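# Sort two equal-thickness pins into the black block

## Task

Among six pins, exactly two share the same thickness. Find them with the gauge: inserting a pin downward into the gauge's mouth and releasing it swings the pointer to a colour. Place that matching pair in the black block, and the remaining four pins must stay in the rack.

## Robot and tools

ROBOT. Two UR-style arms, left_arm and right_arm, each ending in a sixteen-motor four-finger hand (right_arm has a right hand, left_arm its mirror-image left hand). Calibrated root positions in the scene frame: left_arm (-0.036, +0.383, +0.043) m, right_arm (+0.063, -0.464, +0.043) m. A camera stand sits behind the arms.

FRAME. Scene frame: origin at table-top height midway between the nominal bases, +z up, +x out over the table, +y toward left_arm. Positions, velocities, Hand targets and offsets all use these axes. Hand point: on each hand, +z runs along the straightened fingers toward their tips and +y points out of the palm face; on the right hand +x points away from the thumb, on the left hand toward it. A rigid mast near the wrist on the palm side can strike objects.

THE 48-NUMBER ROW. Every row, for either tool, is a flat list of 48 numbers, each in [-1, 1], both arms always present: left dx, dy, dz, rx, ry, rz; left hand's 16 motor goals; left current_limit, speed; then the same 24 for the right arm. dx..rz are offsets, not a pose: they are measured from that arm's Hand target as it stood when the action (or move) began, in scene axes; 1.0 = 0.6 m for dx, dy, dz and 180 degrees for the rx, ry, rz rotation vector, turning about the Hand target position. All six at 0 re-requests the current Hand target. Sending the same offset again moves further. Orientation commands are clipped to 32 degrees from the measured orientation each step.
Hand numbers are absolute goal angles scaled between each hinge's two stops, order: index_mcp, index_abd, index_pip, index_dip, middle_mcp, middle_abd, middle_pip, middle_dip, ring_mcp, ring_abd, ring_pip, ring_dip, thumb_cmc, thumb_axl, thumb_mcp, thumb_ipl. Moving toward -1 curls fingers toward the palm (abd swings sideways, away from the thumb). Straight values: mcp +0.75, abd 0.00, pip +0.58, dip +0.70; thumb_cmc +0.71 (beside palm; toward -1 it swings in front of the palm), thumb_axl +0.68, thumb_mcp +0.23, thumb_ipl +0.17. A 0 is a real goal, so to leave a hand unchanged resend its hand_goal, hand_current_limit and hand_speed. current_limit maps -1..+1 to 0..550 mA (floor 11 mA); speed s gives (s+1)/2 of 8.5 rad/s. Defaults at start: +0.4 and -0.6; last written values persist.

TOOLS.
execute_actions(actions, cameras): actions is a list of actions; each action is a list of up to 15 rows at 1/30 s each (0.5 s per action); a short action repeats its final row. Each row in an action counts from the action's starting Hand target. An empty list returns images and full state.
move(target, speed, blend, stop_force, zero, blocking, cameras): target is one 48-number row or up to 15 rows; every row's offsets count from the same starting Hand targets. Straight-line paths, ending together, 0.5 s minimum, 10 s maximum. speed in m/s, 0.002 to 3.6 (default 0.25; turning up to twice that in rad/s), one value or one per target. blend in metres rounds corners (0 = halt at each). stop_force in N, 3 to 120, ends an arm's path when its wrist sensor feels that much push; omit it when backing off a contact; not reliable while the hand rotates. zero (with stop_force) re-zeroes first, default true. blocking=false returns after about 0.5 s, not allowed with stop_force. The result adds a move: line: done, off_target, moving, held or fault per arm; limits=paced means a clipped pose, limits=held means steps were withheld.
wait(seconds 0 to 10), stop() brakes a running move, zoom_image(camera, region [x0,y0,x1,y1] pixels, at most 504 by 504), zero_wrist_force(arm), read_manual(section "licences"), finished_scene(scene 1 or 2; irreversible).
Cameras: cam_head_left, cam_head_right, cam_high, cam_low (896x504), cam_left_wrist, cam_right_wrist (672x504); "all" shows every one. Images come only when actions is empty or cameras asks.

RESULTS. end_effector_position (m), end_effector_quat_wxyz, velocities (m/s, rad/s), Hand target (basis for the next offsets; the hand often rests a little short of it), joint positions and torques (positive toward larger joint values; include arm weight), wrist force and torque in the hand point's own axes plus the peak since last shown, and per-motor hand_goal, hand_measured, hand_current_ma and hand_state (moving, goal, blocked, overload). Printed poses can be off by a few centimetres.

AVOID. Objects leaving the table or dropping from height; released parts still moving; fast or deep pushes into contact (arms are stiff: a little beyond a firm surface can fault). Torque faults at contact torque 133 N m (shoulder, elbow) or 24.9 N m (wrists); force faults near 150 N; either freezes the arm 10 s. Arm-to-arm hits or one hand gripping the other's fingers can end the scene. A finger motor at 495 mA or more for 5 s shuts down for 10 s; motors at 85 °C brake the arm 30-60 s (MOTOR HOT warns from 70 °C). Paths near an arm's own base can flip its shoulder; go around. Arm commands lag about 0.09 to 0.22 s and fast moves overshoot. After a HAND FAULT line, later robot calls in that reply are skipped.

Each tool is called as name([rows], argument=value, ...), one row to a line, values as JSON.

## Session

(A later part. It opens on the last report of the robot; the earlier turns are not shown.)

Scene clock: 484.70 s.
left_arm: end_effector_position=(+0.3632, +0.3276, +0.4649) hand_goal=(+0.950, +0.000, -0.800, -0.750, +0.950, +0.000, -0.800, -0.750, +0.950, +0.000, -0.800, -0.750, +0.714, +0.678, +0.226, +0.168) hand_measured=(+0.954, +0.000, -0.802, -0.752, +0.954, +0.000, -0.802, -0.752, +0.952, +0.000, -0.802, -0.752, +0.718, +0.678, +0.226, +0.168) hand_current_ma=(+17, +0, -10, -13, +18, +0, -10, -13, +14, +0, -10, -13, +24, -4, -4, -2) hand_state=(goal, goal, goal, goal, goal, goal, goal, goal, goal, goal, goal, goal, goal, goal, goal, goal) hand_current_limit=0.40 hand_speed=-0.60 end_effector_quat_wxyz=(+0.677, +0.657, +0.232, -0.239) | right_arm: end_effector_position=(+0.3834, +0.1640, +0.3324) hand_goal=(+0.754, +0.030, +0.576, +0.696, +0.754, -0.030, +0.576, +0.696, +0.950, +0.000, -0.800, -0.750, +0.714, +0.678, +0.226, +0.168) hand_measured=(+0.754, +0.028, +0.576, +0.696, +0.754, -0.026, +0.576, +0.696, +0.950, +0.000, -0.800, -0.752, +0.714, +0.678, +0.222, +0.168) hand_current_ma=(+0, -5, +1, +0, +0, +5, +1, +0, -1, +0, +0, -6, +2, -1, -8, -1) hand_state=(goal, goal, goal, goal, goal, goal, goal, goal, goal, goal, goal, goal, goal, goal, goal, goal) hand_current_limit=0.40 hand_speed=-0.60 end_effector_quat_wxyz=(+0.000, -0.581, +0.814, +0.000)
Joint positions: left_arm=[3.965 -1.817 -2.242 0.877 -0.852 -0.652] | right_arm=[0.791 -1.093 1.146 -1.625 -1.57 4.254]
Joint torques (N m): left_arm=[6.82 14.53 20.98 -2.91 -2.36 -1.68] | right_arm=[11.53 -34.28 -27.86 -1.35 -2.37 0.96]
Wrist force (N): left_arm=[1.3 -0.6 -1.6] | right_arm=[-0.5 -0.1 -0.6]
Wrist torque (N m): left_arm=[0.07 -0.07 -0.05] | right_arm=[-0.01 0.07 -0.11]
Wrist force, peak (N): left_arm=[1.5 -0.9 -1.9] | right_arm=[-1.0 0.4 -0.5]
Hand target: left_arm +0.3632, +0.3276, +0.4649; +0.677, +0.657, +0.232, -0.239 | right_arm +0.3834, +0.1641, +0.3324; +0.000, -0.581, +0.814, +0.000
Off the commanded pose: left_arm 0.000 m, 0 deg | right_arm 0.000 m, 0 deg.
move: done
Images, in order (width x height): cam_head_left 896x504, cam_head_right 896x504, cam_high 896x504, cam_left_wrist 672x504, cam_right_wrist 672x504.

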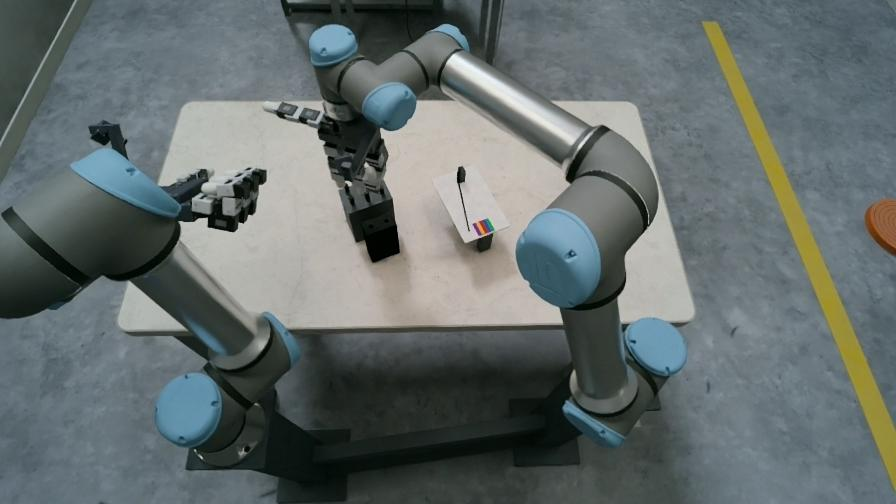

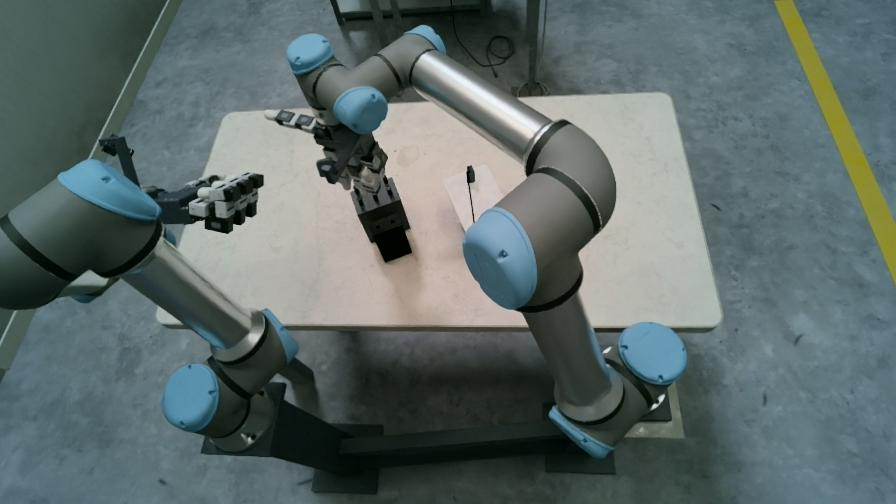

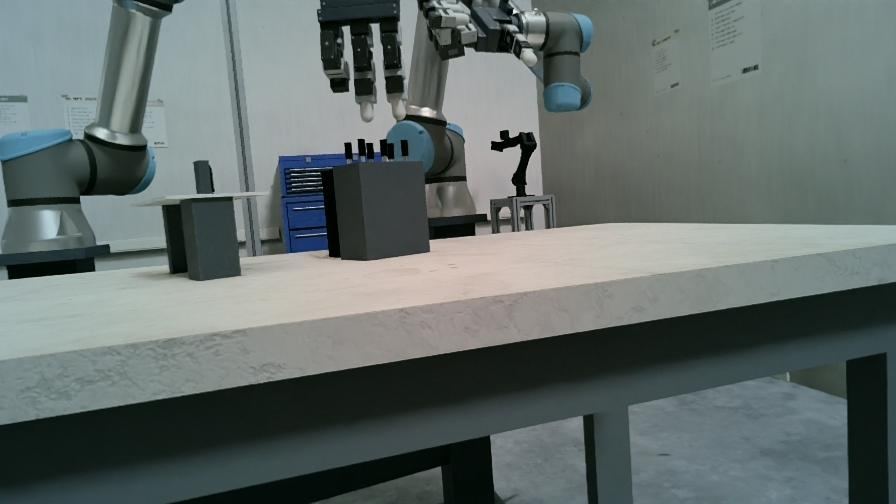

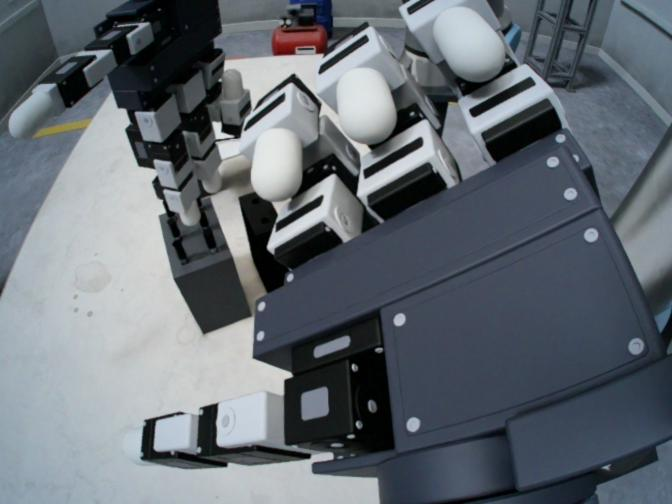

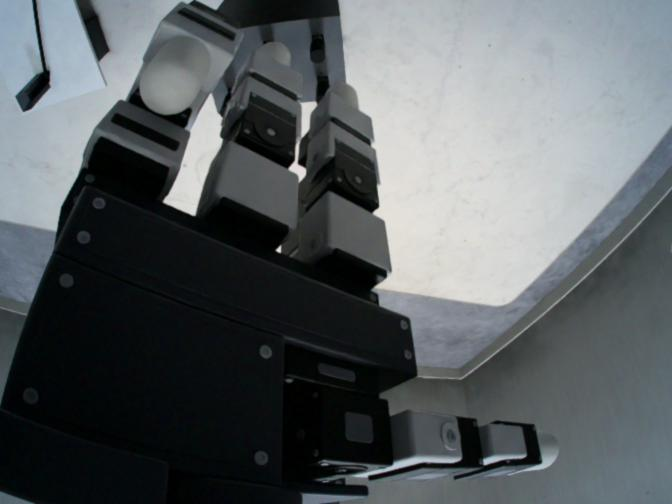

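move(target=[0,0,0,0,0,0,0.95,0,-0.8,-0.75,0.95,0,-0.8,-0.75,0.95,0,-0.8,-0.75,0.714,0.678,0.226,0.168,0.4,-0.6,0.0077,0.0117,-0.025,0,0,0,0.754,0.03,0.576,0.696,0.754,-0.03,0.576,0.696,0.95,0,-0.8,-0.75,0.714,0.678,0.226,0.168,0.4,-0.6], speed=0.1, cameras=["cam_right_wrist","cam_left_wrist","cam_head_right","cam_high"])

zoom_image(camera="cam_right_wrist", region=[220, 0, 460, 180])

zoom_image(camera="cam_left_wrist", region=[130, 80, 270, 280])

zoom_image(camera="cam_high", region=[300, 60, 460, 220])

Scene clock: 506.27 s.
left_arm: end_effector_position=(+0.3632, +0.3276, +0.4649) hand_goal=(+0.950, +0.000, -0.800, -0.750, +0.950, +0.000, -0.800, -0.750, +0.950, +0.000, -0.800, -0.750, +0.714, +0.678, +0.226, +0.168) hand_measured=(+0.954, +0.000, -0.802, -0.752, +0.954, +0.000, -0.802, -0.752, +0.952, +0.000, -0.802, -0.752, +0.718, +0.678, +0.226, +0.168) hand_current_ma=(+17, +0, -10, -13, +18, +0, -10, -13, +14, +0, -10, -13, +24, -4, -4, -2) hand_state=(goal, goal, goal, goal, goal, goal, goal, goal, goal, goal, goal, goal, goal, goal, goal, goal) hand_current_limit=0.40 hand_speed=-0.60 end_effector_quat_wxyz=(+0.677, +0.657, +0.232, -0.239) | right_arm: end_effector_position=(+0.3879, +0.1710, +0.3175) hand_goal=(+0.754, +0.030, +0.576, +0.696, +0.754, -0.030, +0.576, +0.696, +0.950, +0.000, -0.800, -0.750, +0.714, +0.678, +0.226, +0.168) hand_measured=(+0.754, +0.028, +0.576, +0.696, +0.754, -0.028, +0.576, +0.696, +0.950, +0.000, -0.800, -0.752, +0.714, +0.678, +0.222, +0.168) hand_current_ma=(+0, -5, +1, +0, +0, +5, +1, +0, -1, +0, +0, -6, +2, -1, -8, -1) hand_state=(goal, goal, goal, goal, goal, goal, goal, goal, goal, goal, goal, goal, goal, goal, goal, goal) hand_current_limit=0.40 hand_speed=-0.60 end_effector_quat_wxyz=(+0.000, -0.581, +0.814, +0.000)
Joint positions: left_arm=[3.965 -1.817 -2.242 0.877 -0.852 -0.652] | right_arm=[0.793 -1.068 1.147 -1.65 -1.57 4.257]
Joint torques (N m): left_arm=[7.52 15.91 20.52 -2.94 -2.31 -1.73] | right_arm=[11.66 -34.75 -27.06 -3.93 -2.45 1.1]
Wrist force (N): left_arm=[1.3 -0.7 -2.1] | right_arm=[-0.4 0.0 -0.5]
Wrist torque (N m): left_arm=[0.09 -0.08 -0.05] | right_arm=[-0.01 0.05 -0.11]
Wrist force, peak (N): left_arm=[1.2 -1.0 -2.0] | right_arm=[-0.8 0.5 -0.5]
Hand target: left_arm +0.3632, +0.3276, +0.4649; +0.677, +0.657, +0.232, -0.239 | right_arm +0.3880, +0.1711, +0.3174; +0.000, -0.581, +0.814, +0.000
Off the commanded pose: left_arm 0.000 m, 0 deg | right_arm 0.000 m, 0 deg.
move: done
Images, in order (width x height): cam_head_right 896x504, cam_high 896x504, cam_left_wrist 672x504, cam_right_wrist 672x504.

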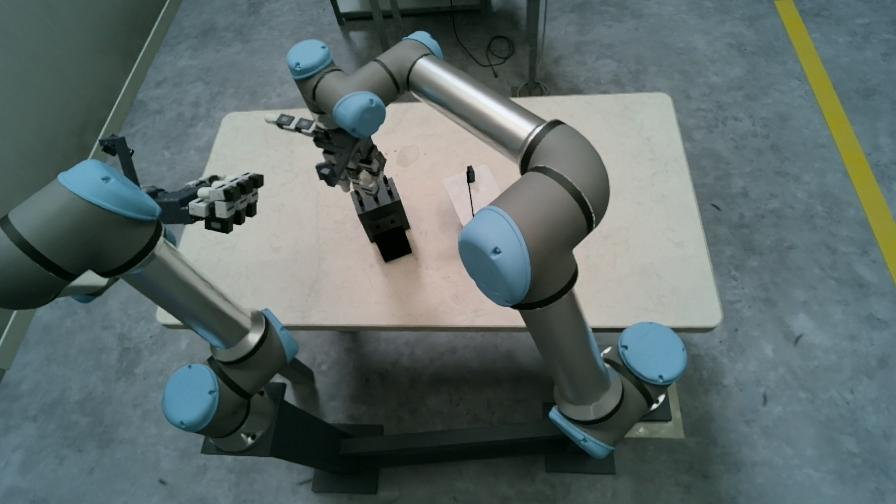

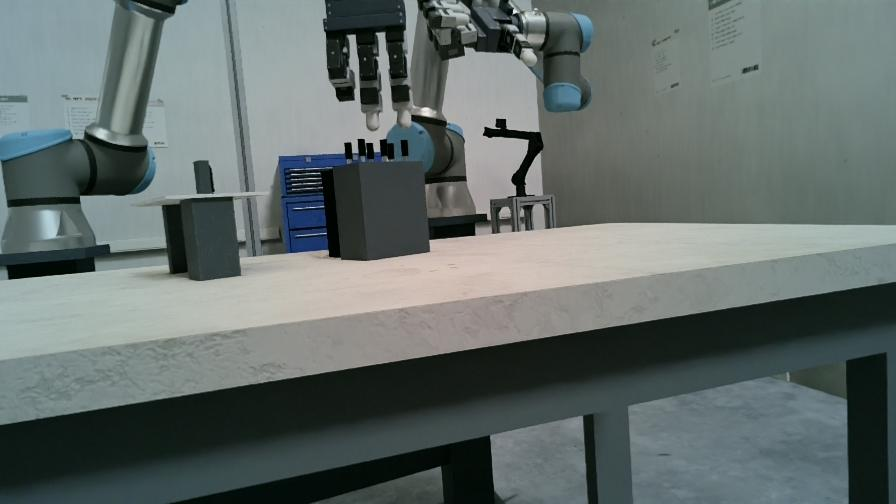

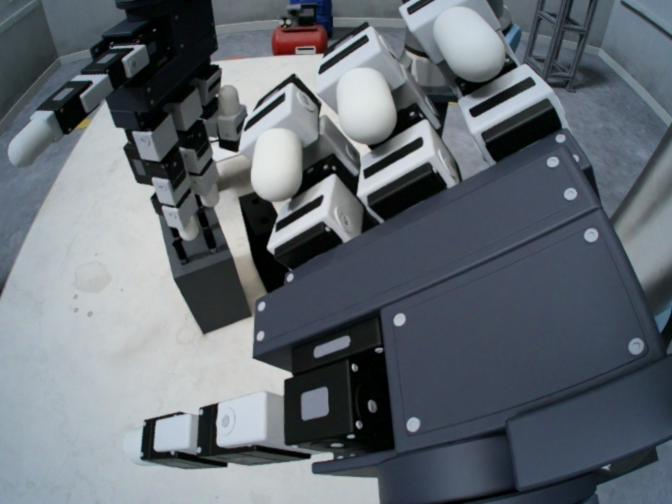

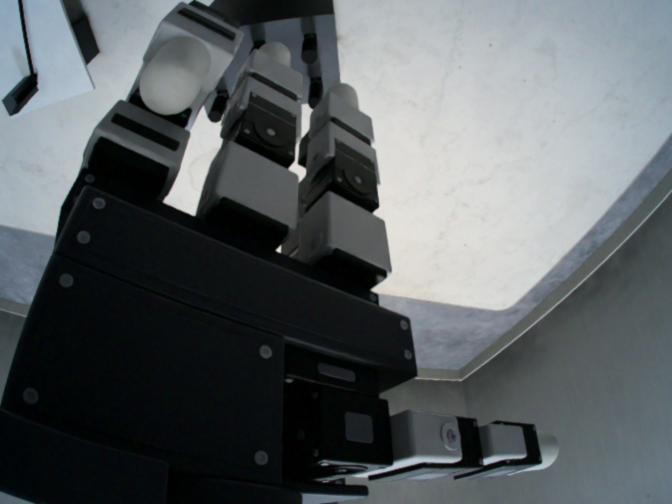

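Scaled by 2.100 from the camera's 672x504 image, which has a finer 960x720 frame.

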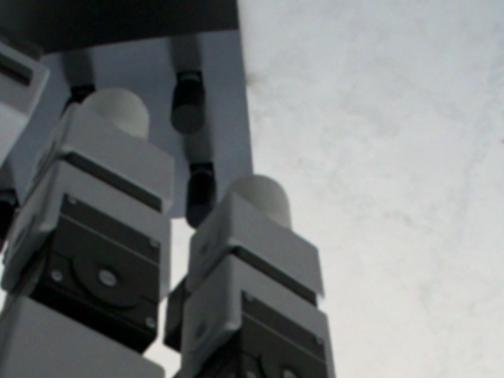

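Scaled by 2.520 from the camera's 672x504 image, which has a finer 960x720 frame.

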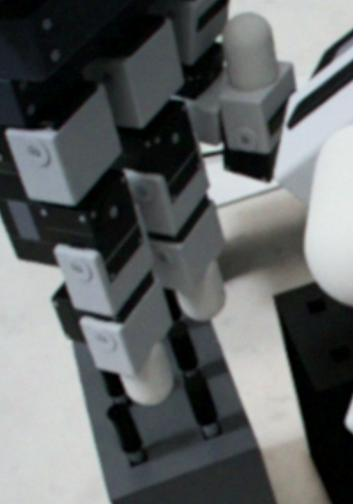

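Scaled by 3.150.

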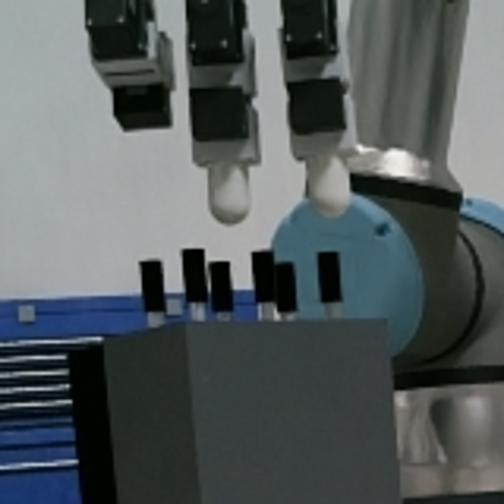

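move(target=[0,0,0,0,0,0,0.95,0,-0.8,-0.75,0.95,0,-0.8,-0.75,0.95,0,-0.8,-0.75,0.714,0.678,0.226,0.168,0.4,-0.6,0,0,-0.03,0,0,0,0.754,0.03,0.576,0.696,0.754,-0.03,0.576,0.696,0.95,0,-0.8,-0.75,0.714,0.678,0.226,0.168,0.4,-0.6], speed=0.1, cameras=["cam_right_wrist","cam_left_wrist","cam_head_right","cam_high"])

zoom_image(camera="cam_right_wrist", region=[220, 0, 460, 180])

zoom_image(camera="cam_left_wrist", region=[130, 120, 270, 280])

zoom_image(camera="cam_high", region=[320, 90, 440, 190])

Scene clock: 534.03 s.
left_arm: end_effector_position=(+0.3632, +0.3276, +0.4649) hand_goal=(+0.950, +0.000, -0.800, -0.750, +0.950, +0.000, -0.800, -0.750, +0.950, +0.000, -0.800, -0.750, +0.714, +0.678, +0.226, +0.168) hand_measured=(+0.954, +0.000, -0.802, -0.752, +0.954, +0.000, -0.802, -0.752, +0.952, +0.000, -0.802, -0.752, +0.718, +0.678, +0.226, +0.168) hand_current_ma=(+17, +0, -10, -13, +18, +0, -10, -13, +14, +0, -10, -13, +24, -4, -4, -2) hand_state=(goal, goal, goal, goal, goal, goal, goal, goal, goal, goal, goal, goal, goal, goal, goal, goal) hand_current_limit=0.40 hand_speed=-0.60 end_effector_quat_wxyz=(+0.677, +0.657, +0.232, -0.239) | right_arm: end_effector_position=(+0.3880, +0.1711, +0.2995) hand_goal=(+0.754, +0.030, +0.576, +0.696, +0.754, -0.030, +0.576, +0.696, +0.950, +0.000, -0.800, -0.750, +0.714, +0.678, +0.226, +0.168) hand_measured=(+0.754, +0.028, +0.576, +0.696, +0.754, -0.028, +0.576, +0.696, +0.950, +0.000, -0.800, -0.752, +0.714, +0.678, +0.222, +0.168) hand_current_ma=(+0, -5, +1, +0, +0, +5, +1, +0, -1, +0, +0, -6, +2, -1, -8, -1) hand_state=(goal, goal, goal, goal, goal, goal, goal, goal, goal, goal, goal, goal, goal, goal, goal, goal) hand_current_limit=0.40 hand_speed=-0.60 end_effector_quat_wxyz=(+0.000, -0.581, +0.814, +0.000)
Joint positions: left_arm=[3.965 -1.817 -2.242 0.877 -0.852 -0.652] | right_arm=[0.793 -1.063 1.185 -1.694 -1.57 4.257]
Joint torques (N m): left_arm=[7.44 16.16 20.94 -2.92 -2.21 -1.6] | right_arm=[9.16 -34.78 -13.8 -4.18 -1.56 0.11]
Wrist force (N): left_arm=[1.3 -0.6 -1.6] | right_arm=[-0.9 -0.1 -0.4]
Wrist torque (N m): left_arm=[0.06 -0.08 -0.04] | right_arm=[-0.01 0.11 -0.16]
Wrist force, peak (N): left_arm=[1.1 -1.0 -2.2] | right_arm=[-0.8 -0.2 -0.8]
Hand target: left_arm +0.3632, +0.3276, +0.4649; +0.677, +0.657, +0.232, -0.239 | right_arm +0.3880, +0.1711, +0.2994; +0.000, -0.581, +0.814, +0.000
Off the commanded pose: left_arm 0.000 m, 0 deg | right_arm 0.000 m, 0 deg.
move: done
Images, in order (width x height): cam_head_right 896x504, cam_high 896x504, cam_left_wrist 672x504, cam_right_wrist 672x504.

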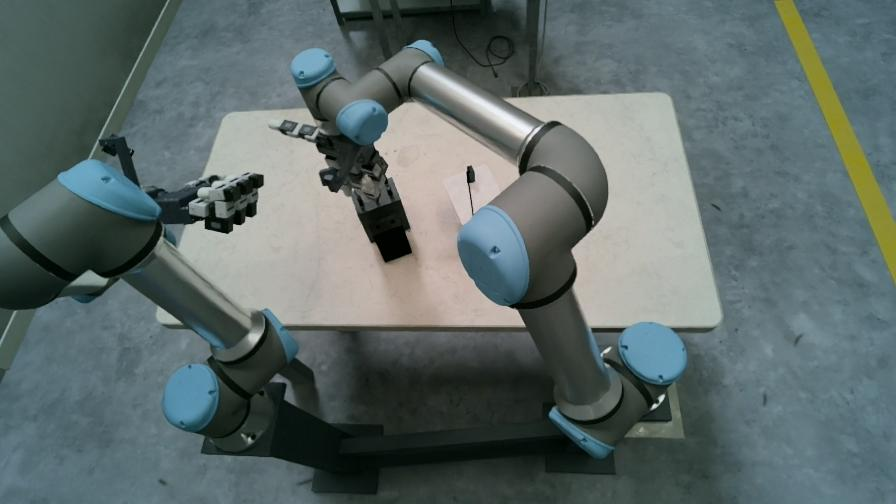

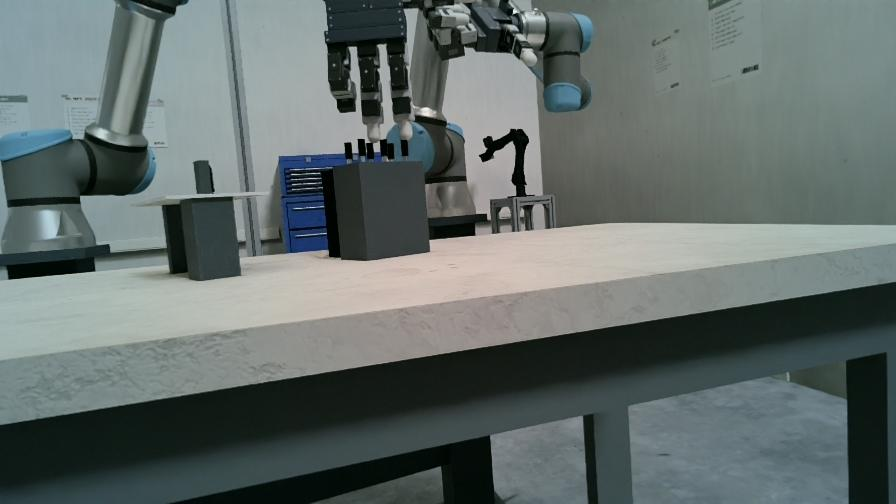

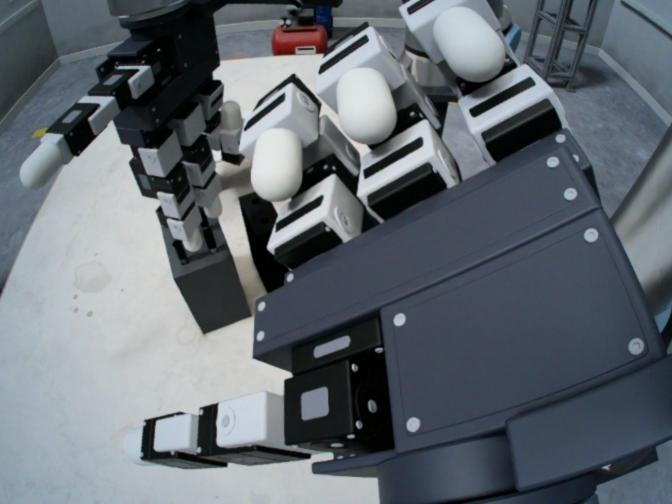

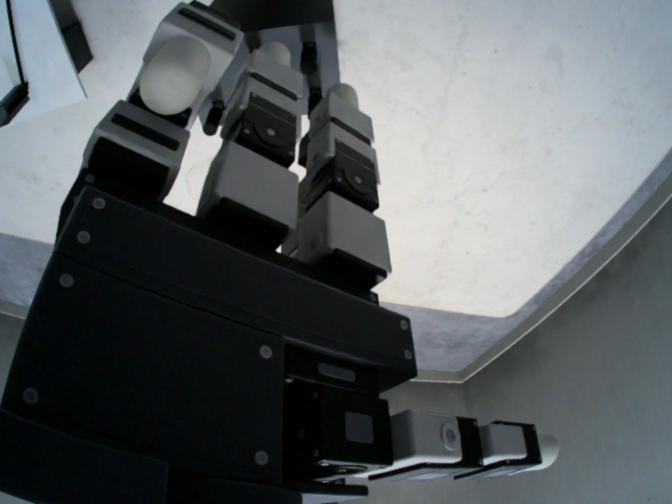

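Scaled by 2.100 from the camera's 672x504 image, which has a finer 960x720 frame.

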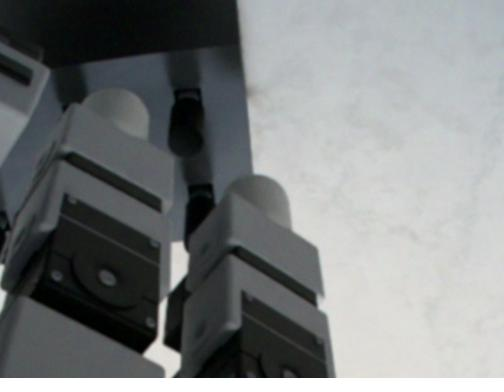

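Scaled by 3.150 from the camera's 672x504 image, which has a finer 960x720 frame.

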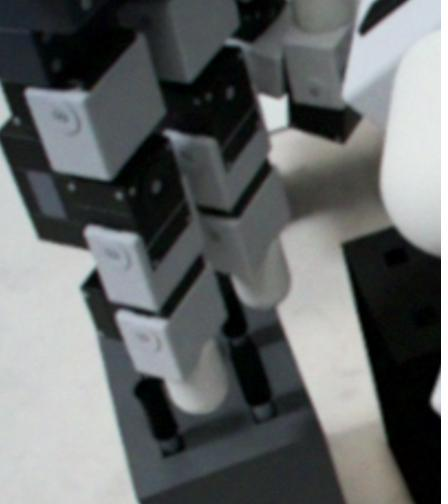

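Scaled by 4.200.

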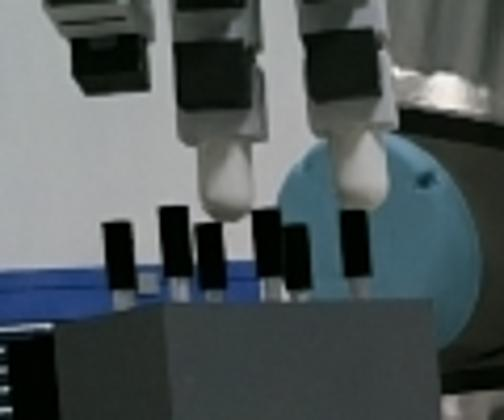

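move(target=[0,0,0,0,0,0,0.95,0,-0.8,-0.75,0.95,0,-0.8,-0.75,0.95,0,-0.8,-0.75,0.714,0.678,0.226,0.168,0.4,-0.6,0.001,0,-0.0317,0,0,0,0.754,0.03,0.576,0.696,0.754,-0.03,0.576,0.696,0.95,0,-0.8,-0.75,0.714,0.678,0.226,0.168,0.4,-0.6], speed=0.03, stop_force=5, cameras=["cam_right_wrist","cam_left_wrist","cam_head_right","cam_high"])

zoom_image(camera="cam_right_wrist", region=[220, 0, 460, 180])

zoom_image(camera="cam_left_wrist", region=[130, 120, 270, 280])

zoom_image(camera="cam_high", region=[320, 90, 440, 190])

Scene clock: 550.67 s.
left_arm: end_effector_position=(+0.3632, +0.3276, +0.4649) hand_goal=(+0.950, +0.000, -0.800, -0.750, +0.950, +0.000, -0.800, -0.750, +0.950, +0.000, -0.800, -0.750, +0.714, +0.678, +0.226, +0.168) hand_measured=(+0.954, +0.000, -0.802, -0.752, +0.954, +0.000, -0.802, -0.752, +0.952, +0.000, -0.802, -0.752, +0.718, +0.678, +0.226, +0.168) hand_current_ma=(+17, +0, -10, -13, +18, +0, -10, -13, +14, +0, -10, -13, +24, -4, -4, -2) hand_state=(goal, goal, goal, goal, goal, goal, goal, goal, goal, goal, goal, goal, goal, goal, goal, goal) hand_current_limit=0.40 hand_speed=-0.60 end_effector_quat_wxyz=(+0.677, +0.657, +0.232, -0.239) | right_arm: end_effector_position=(+0.3886, +0.1711, +0.2803) hand_goal=(+0.754, +0.030, +0.576, +0.696, +0.754, -0.030, +0.576, +0.696, +0.950, +0.000, -0.800, -0.750, +0.714, +0.678, +0.226, +0.168) hand_measured=(+0.754, +0.028, +0.576, +0.696, +0.754, -0.028, +0.576, +0.696, +0.950, +0.000, -0.800, -0.752, +0.714, +0.678, +0.222, +0.168) hand_current_ma=(+0, -5, +1, +0, +0, +5, +1, +0, -1, +0, +0, -6, +2, -1, -8, -1) hand_state=(goal, goal, goal, goal, goal, goal, goal, goal, goal, goal, goal, goal, goal, goal, goal, goal) hand_current_limit=0.40 hand_speed=-0.60 end_effector_quat_wxyz=(+0.000, -0.581, +0.814, +0.000)
Joint positions: left_arm=[3.965 -1.817 -2.242 0.877 -0.852 -0.652] | right_arm=[0.793 -1.055 1.223 -1.739 -1.57 4.256]
Joint torques (N m): left_arm=[7.5 15.18 19.99 -2.68 -2.07 -1.45] | right_arm=[-10.36 -34.71 -15.22 -4.25 0.17 -1.26]
Wrist force (N): left_arm=[1.1 -0.6 -1.7] | right_arm=[-0.2 0.0 -0.2]
Wrist torque (N m): left_arm=[0.08 -0.05 -0.06] | right_arm=[0.00 0.01 -0.06]
Wrist force, peak (N): left_arm=[1.7 -0.6 -2.0] | right_arm=[-0.8 -0.6 -0.4]
Hand target: left_arm +0.3632, +0.3276, +0.4649; +0.677, +0.657, +0.232, -0.239 | right_arm +0.3886, +0.1711, +0.2803; +0.000, -0.581, +0.814, +0.000
Off the commanded pose: left_arm 0.000 m, 0 deg | right_arm 0.000 m, 0 deg.
move: done
Images, in order (width x height): cam_head_right 896x504, cam_high 896x504, cam_left_wrist 672x504, cam_right_wrist 672x504.

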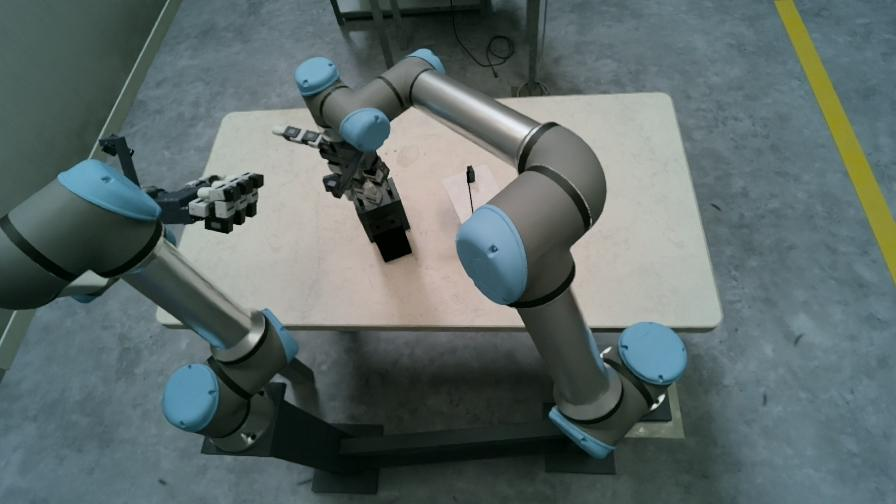

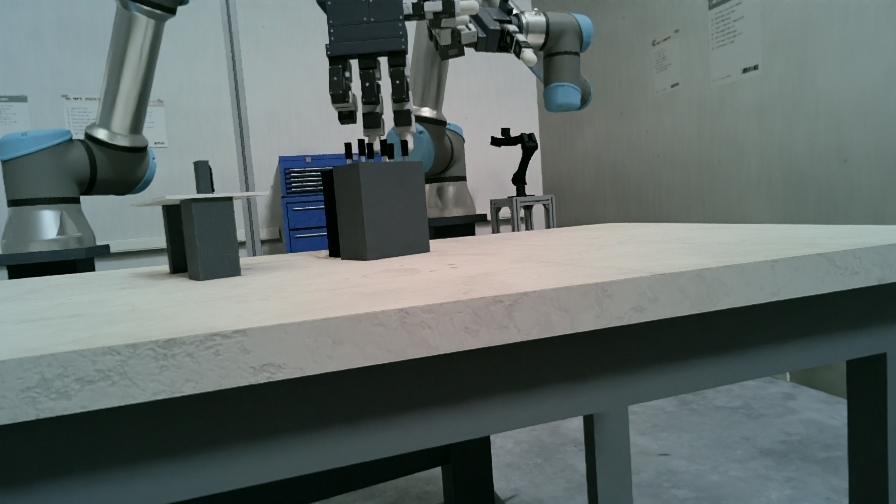

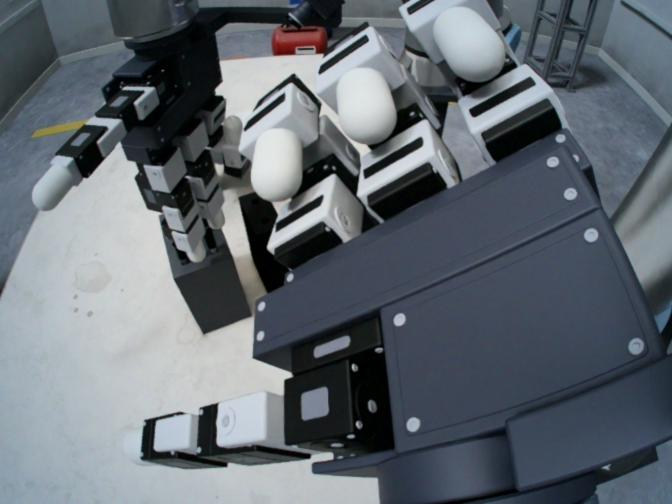

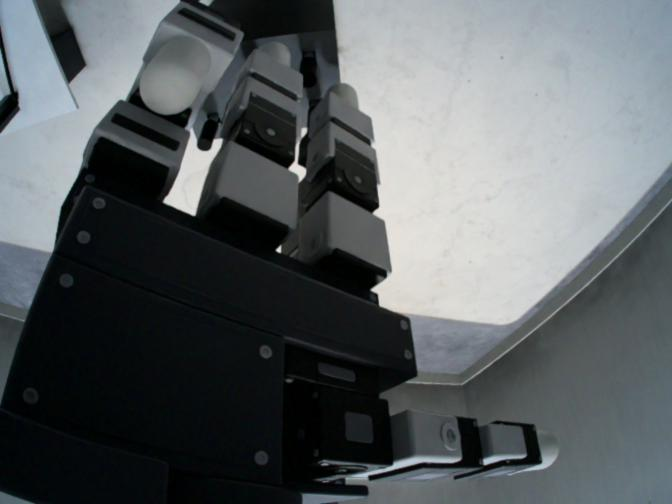

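Scaled by 2.100 from the camera's 672x504 image, which has a finer 960x720 frame.

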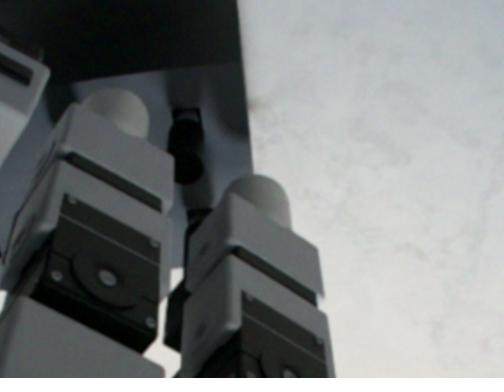

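Scaled by 3.150 from the camera's 672x504 image, which has a finer 960x720 frame.

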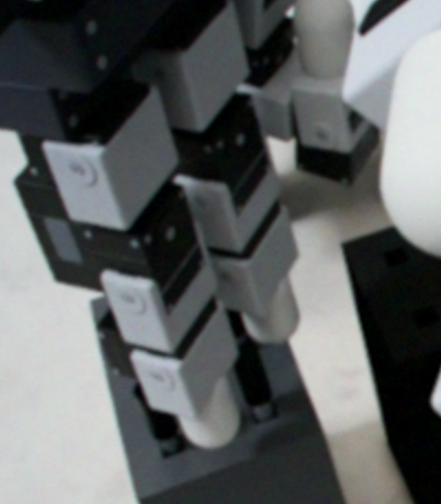

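Scaled by 4.200.

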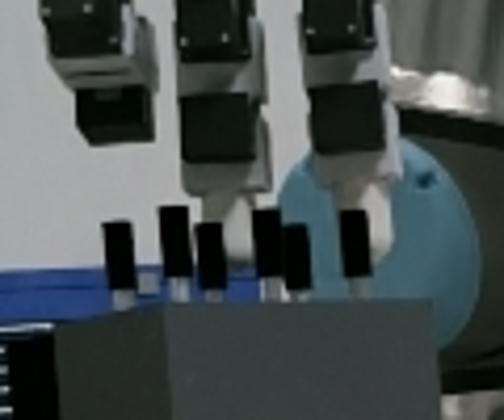

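move(target=[0,0,0,0,0,0,0.95,0,-0.8,-0.75,0.95,0,-0.8,-0.75,0.95,0,-0.8,-0.75,0.714,0.678,0.226,0.168,0.4,-0.6,0,0,0,0,0,0,0.754,-0.18,0.576,0.696,0.754,0.18,0.576,0.696,0.95,0,-0.8,-0.75,0.714,0.678,0.226,0.168,0.4,-0.95], speed=0.03, cameras=["cam_right_wrist","cam_left_wrist","cam_high"])

zoom_image(camera="cam_right_wrist", region=[220, 0, 460, 180])

zoom_image(camera="cam_left_wrist", region=[130, 120, 270, 280])

zoom_image(camera="cam_high", region=[320, 90, 440, 190])

Scene clock: 559.20 s.
left_arm: end_effector_position=(+0.3632, +0.3276, +0.4649) hand_goal=(+0.950, +0.000, -0.800, -0.750, +0.950, +0.000, -0.800, -0.750, +0.950, +0.000, -0.800, -0.750, +0.714, +0.678, +0.226, +0.168) hand_measured=(+0.954, +0.000, -0.802, -0.752, +0.954, +0.000, -0.802, -0.752, +0.952, +0.000, -0.802, -0.752, +0.718, +0.678, +0.226, +0.168) hand_current_ma=(+17, +0, -10, -13, +18, +0, -10, -13, +14, +0, -10, -13, +24, -4, -4, -2) hand_state=(goal, goal, goal, goal, goal, goal, goal, goal, goal, goal, goal, goal, goal, goal, goal, goal) hand_current_limit=0.40 hand_speed=-0.60 end_effector_quat_wxyz=(+0.677, +0.657, +0.232, -0.239) | right_arm: end_effector_position=(+0.3886, +0.1711, +0.2803) hand_goal=(+0.754, -0.180, +0.576, +0.696, +0.754, +0.180, +0.576, +0.696, +0.950, +0.000, -0.800, -0.750, +0.714, +0.678, +0.226, +0.168) hand_measured=(+0.754, -0.078, +0.576, +0.696, +0.754, +0.076, +0.576, +0.696, +0.950, +0.000, -0.800, -0.752, +0.714, +0.678, +0.222, +0.168) hand_current_ma=(+0, +136, +1, +0, +0, -142, +1, +0, -1, +0, +0, -6, +2, -1, -8, -1) hand_state=(goal, moving, goal, goal, goal, moving, goal, goal, goal, goal, goal, goal, goal, goal, goal, goal) hand_current_limit=0.40 hand_speed=-0.95 end_effector_quat_wxyz=(+0.000, -0.581, +0.814, +0.000)
Joint positions: left_arm=[3.965 -1.817 -2.242 0.877 -0.852 -0.652] | right_arm=[0.793 -1.055 1.223 -1.739 -1.57 4.256]
Joint torques (N m): left_arm=[7.31 15.08 20.57 -2.62 -2.17 -1.46] | right_arm=[-10.02 -34.75 -14.71 -3.99 0.86 -1.26]
Wrist force (N): left_arm=[1.2 -0.8 -2.0] | right_arm=[-0.3 0.0 0.0]
Wrist torque (N m): left_arm=[0.07 -0.07 -0.06] | right_arm=[-0.02 0.02 -0.08]
Wrist force, peak (N): left_arm=[1.2 -1.0 -2.1] | right_arm=[-0.8 0.1 -0.3]
Hand target: left_arm +0.3632, +0.3276, +0.4649; +0.677, +0.657, +0.232, -0.239 | right_arm +0.3886, +0.1711, +0.2803; +0.000, -0.581, +0.814, +0.000
Off the commanded pose: left_arm 0.000 m, 0 deg | right_arm 0.000 m, 0 deg.
move: done
Images, in order (width x height): cam_high 896x504, cam_left_wrist 672x504, cam_right_wrist 672x504.

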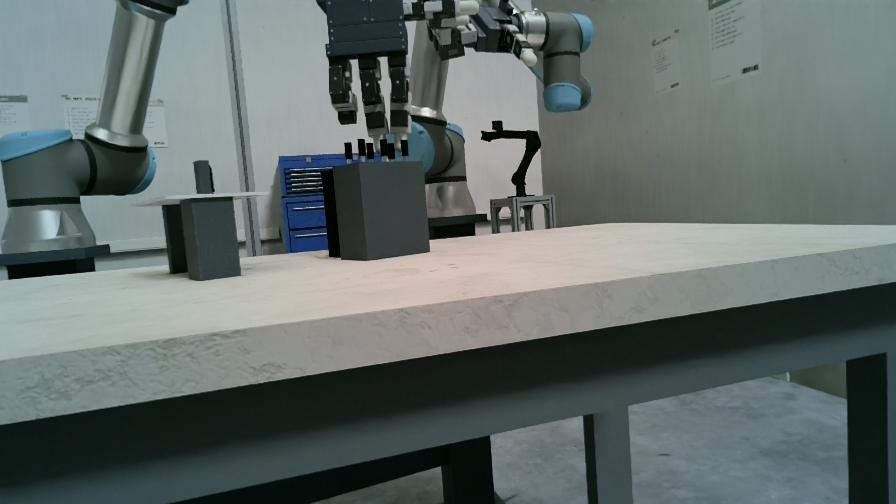

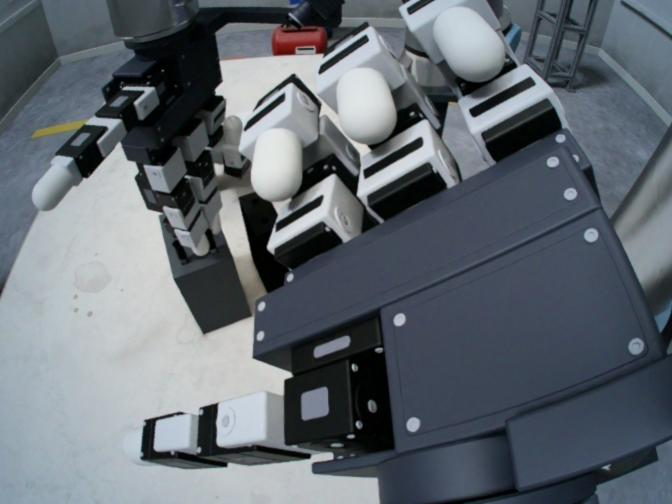

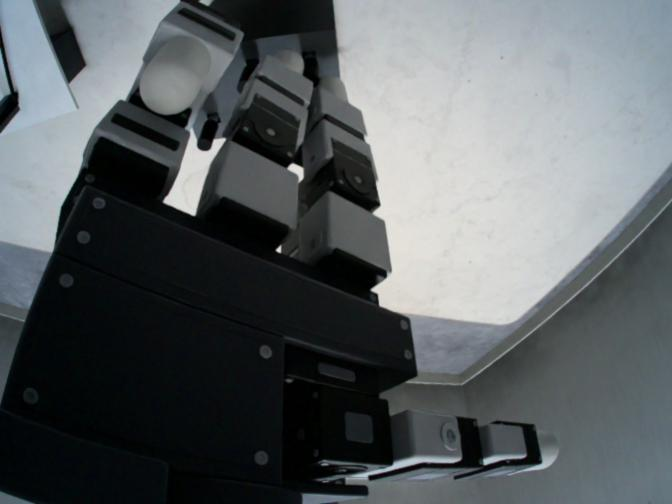

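Scaled by 2.100 from the camera's 672x504 image, which has a finer 960x720 frame.

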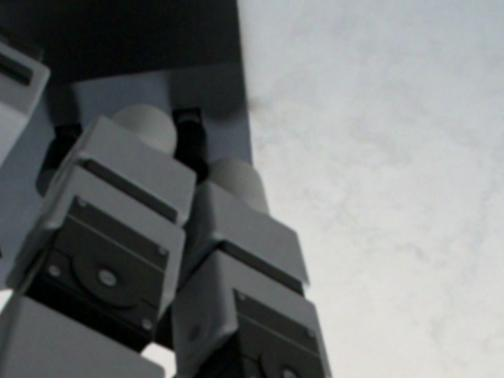

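Scaled by 3.150 from the camera's 672x504 image, which has a finer 960x720 frame.

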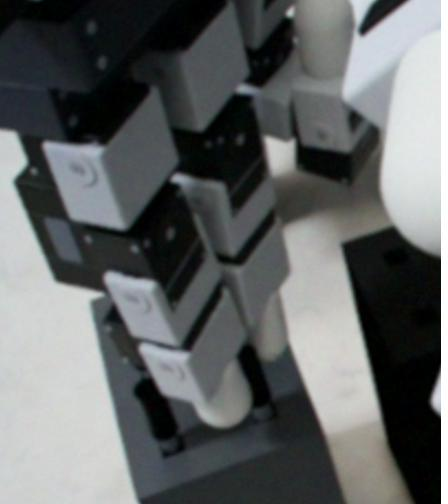

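Scaled by 4.200.

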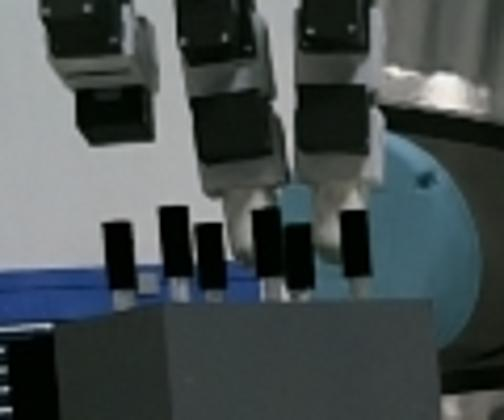

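wait(seconds=1, cameras=["cam_right_wrist"])

zoom_image(camera="cam_right_wrist", region=[260, 30, 380, 120])

Scene clock: 565.23 s.
left_arm: end_effector_position=(+0.3632, +0.3276, +0.4649) hand_goal=(+0.950, +0.000, -0.800, -0.750, +0.950, +0.000, -0.800, -0.750, +0.950, +0.000, -0.800, -0.750, +0.714, +0.678, +0.226, +0.168) hand_measured=(+0.954, +0.000, -0.802, -0.752, +0.954, +0.000, -0.802, -0.752, +0.952, +0.000, -0.802, -0.752, +0.718, +0.678, +0.226, +0.168) hand_current_ma=(+17, +0, -10, -13, +18, +0, -10, -13, +14, +0, -10, -13, +24, -4, -4, -2) hand_state=(goal, goal, goal, goal, goal, goal, goal, goal, goal, goal, goal, goal, goal, goal, goal, goal) hand_current_limit=0.40 hand_speed=-0.60 end_effector_quat_wxyz=(+0.677, +0.657, +0.232, -0.239) | right_arm: end_effector_position=(+0.3886, +0.1711, +0.2803) hand_goal=(+0.754, -0.180, +0.576, +0.696, +0.754, +0.180, +0.576, +0.696, +0.950, +0.000, -0.800, -0.750, +0.714, +0.678, +0.226, +0.168) hand_measured=(+0.754, -0.082, +0.576, +0.696, +0.754, +0.080, +0.576, +0.696, +0.950, +0.000, -0.800, -0.752, +0.714, +0.678, +0.222, +0.168) hand_current_ma=(+0, +326, +1, +0, +0, -340, +1, +0, -1, +0, +0, -6, +2, -1, -8, -1) hand_state=(goal, blocked, goal, goal, goal, blocked, goal, goal, goal, goal, goal, goal, goal, goal, goal, goal) hand_current_limit=0.40 hand_speed=-0.95 end_effector_quat_wxyz=(+0.000, -0.581, +0.814, +0.000)
Joint positions: left_arm=[3.965 -1.817 -2.242 0.877 -0.852 -0.652] | right_arm=[0.793 -1.055 1.223 -1.739 -1.57 4.256]
Joint torques (N m): left_arm=[6.09 14.9 20.63 -2.63 -2.07 -1.66] | right_arm=[-10.17 -35.87 -15.52 -3.77 1.52 -1.03]
Wrist force (N): left_arm=[1.2 -0.8 -1.8] | right_arm=[-0.5 0.1 -0.2]
Wrist torque (N m): left_arm=[0.05 -0.08 -0.05] | right_arm=[0.02 0.04 -0.08]
Wrist force, peak (N): left_arm=[1.0 -1.1 -2.0] | right_arm=[-0.9 -0.5 -0.3]
Hand target: left_arm +0.3632, +0.3276, +0.4649; +0.677, +0.657, +0.232, -0.239 | right_arm +0.3886, +0.1711, +0.2803; +0.000, -0.581, +0.814, +0.000
Off the commanded pose: left_arm 0.000 m, 0 deg | right_arm 0.000 m, 0 deg.
wait: 1.00 s; at rest from the start
Images, in order (width x height): cam_right_wrist 672x504.

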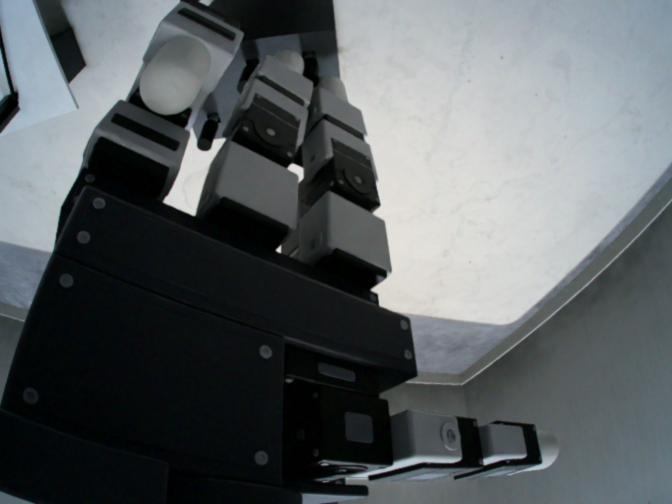

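Scaled by 4.200 from the camera's 672x504 image, which has a finer 960x720 frame.

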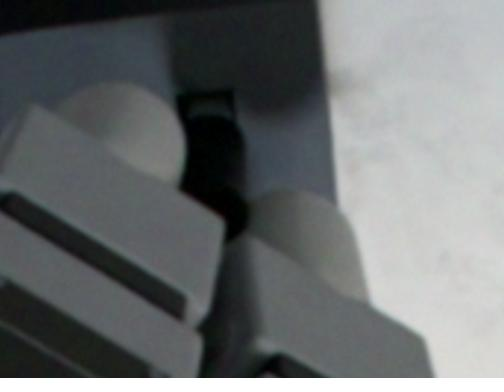

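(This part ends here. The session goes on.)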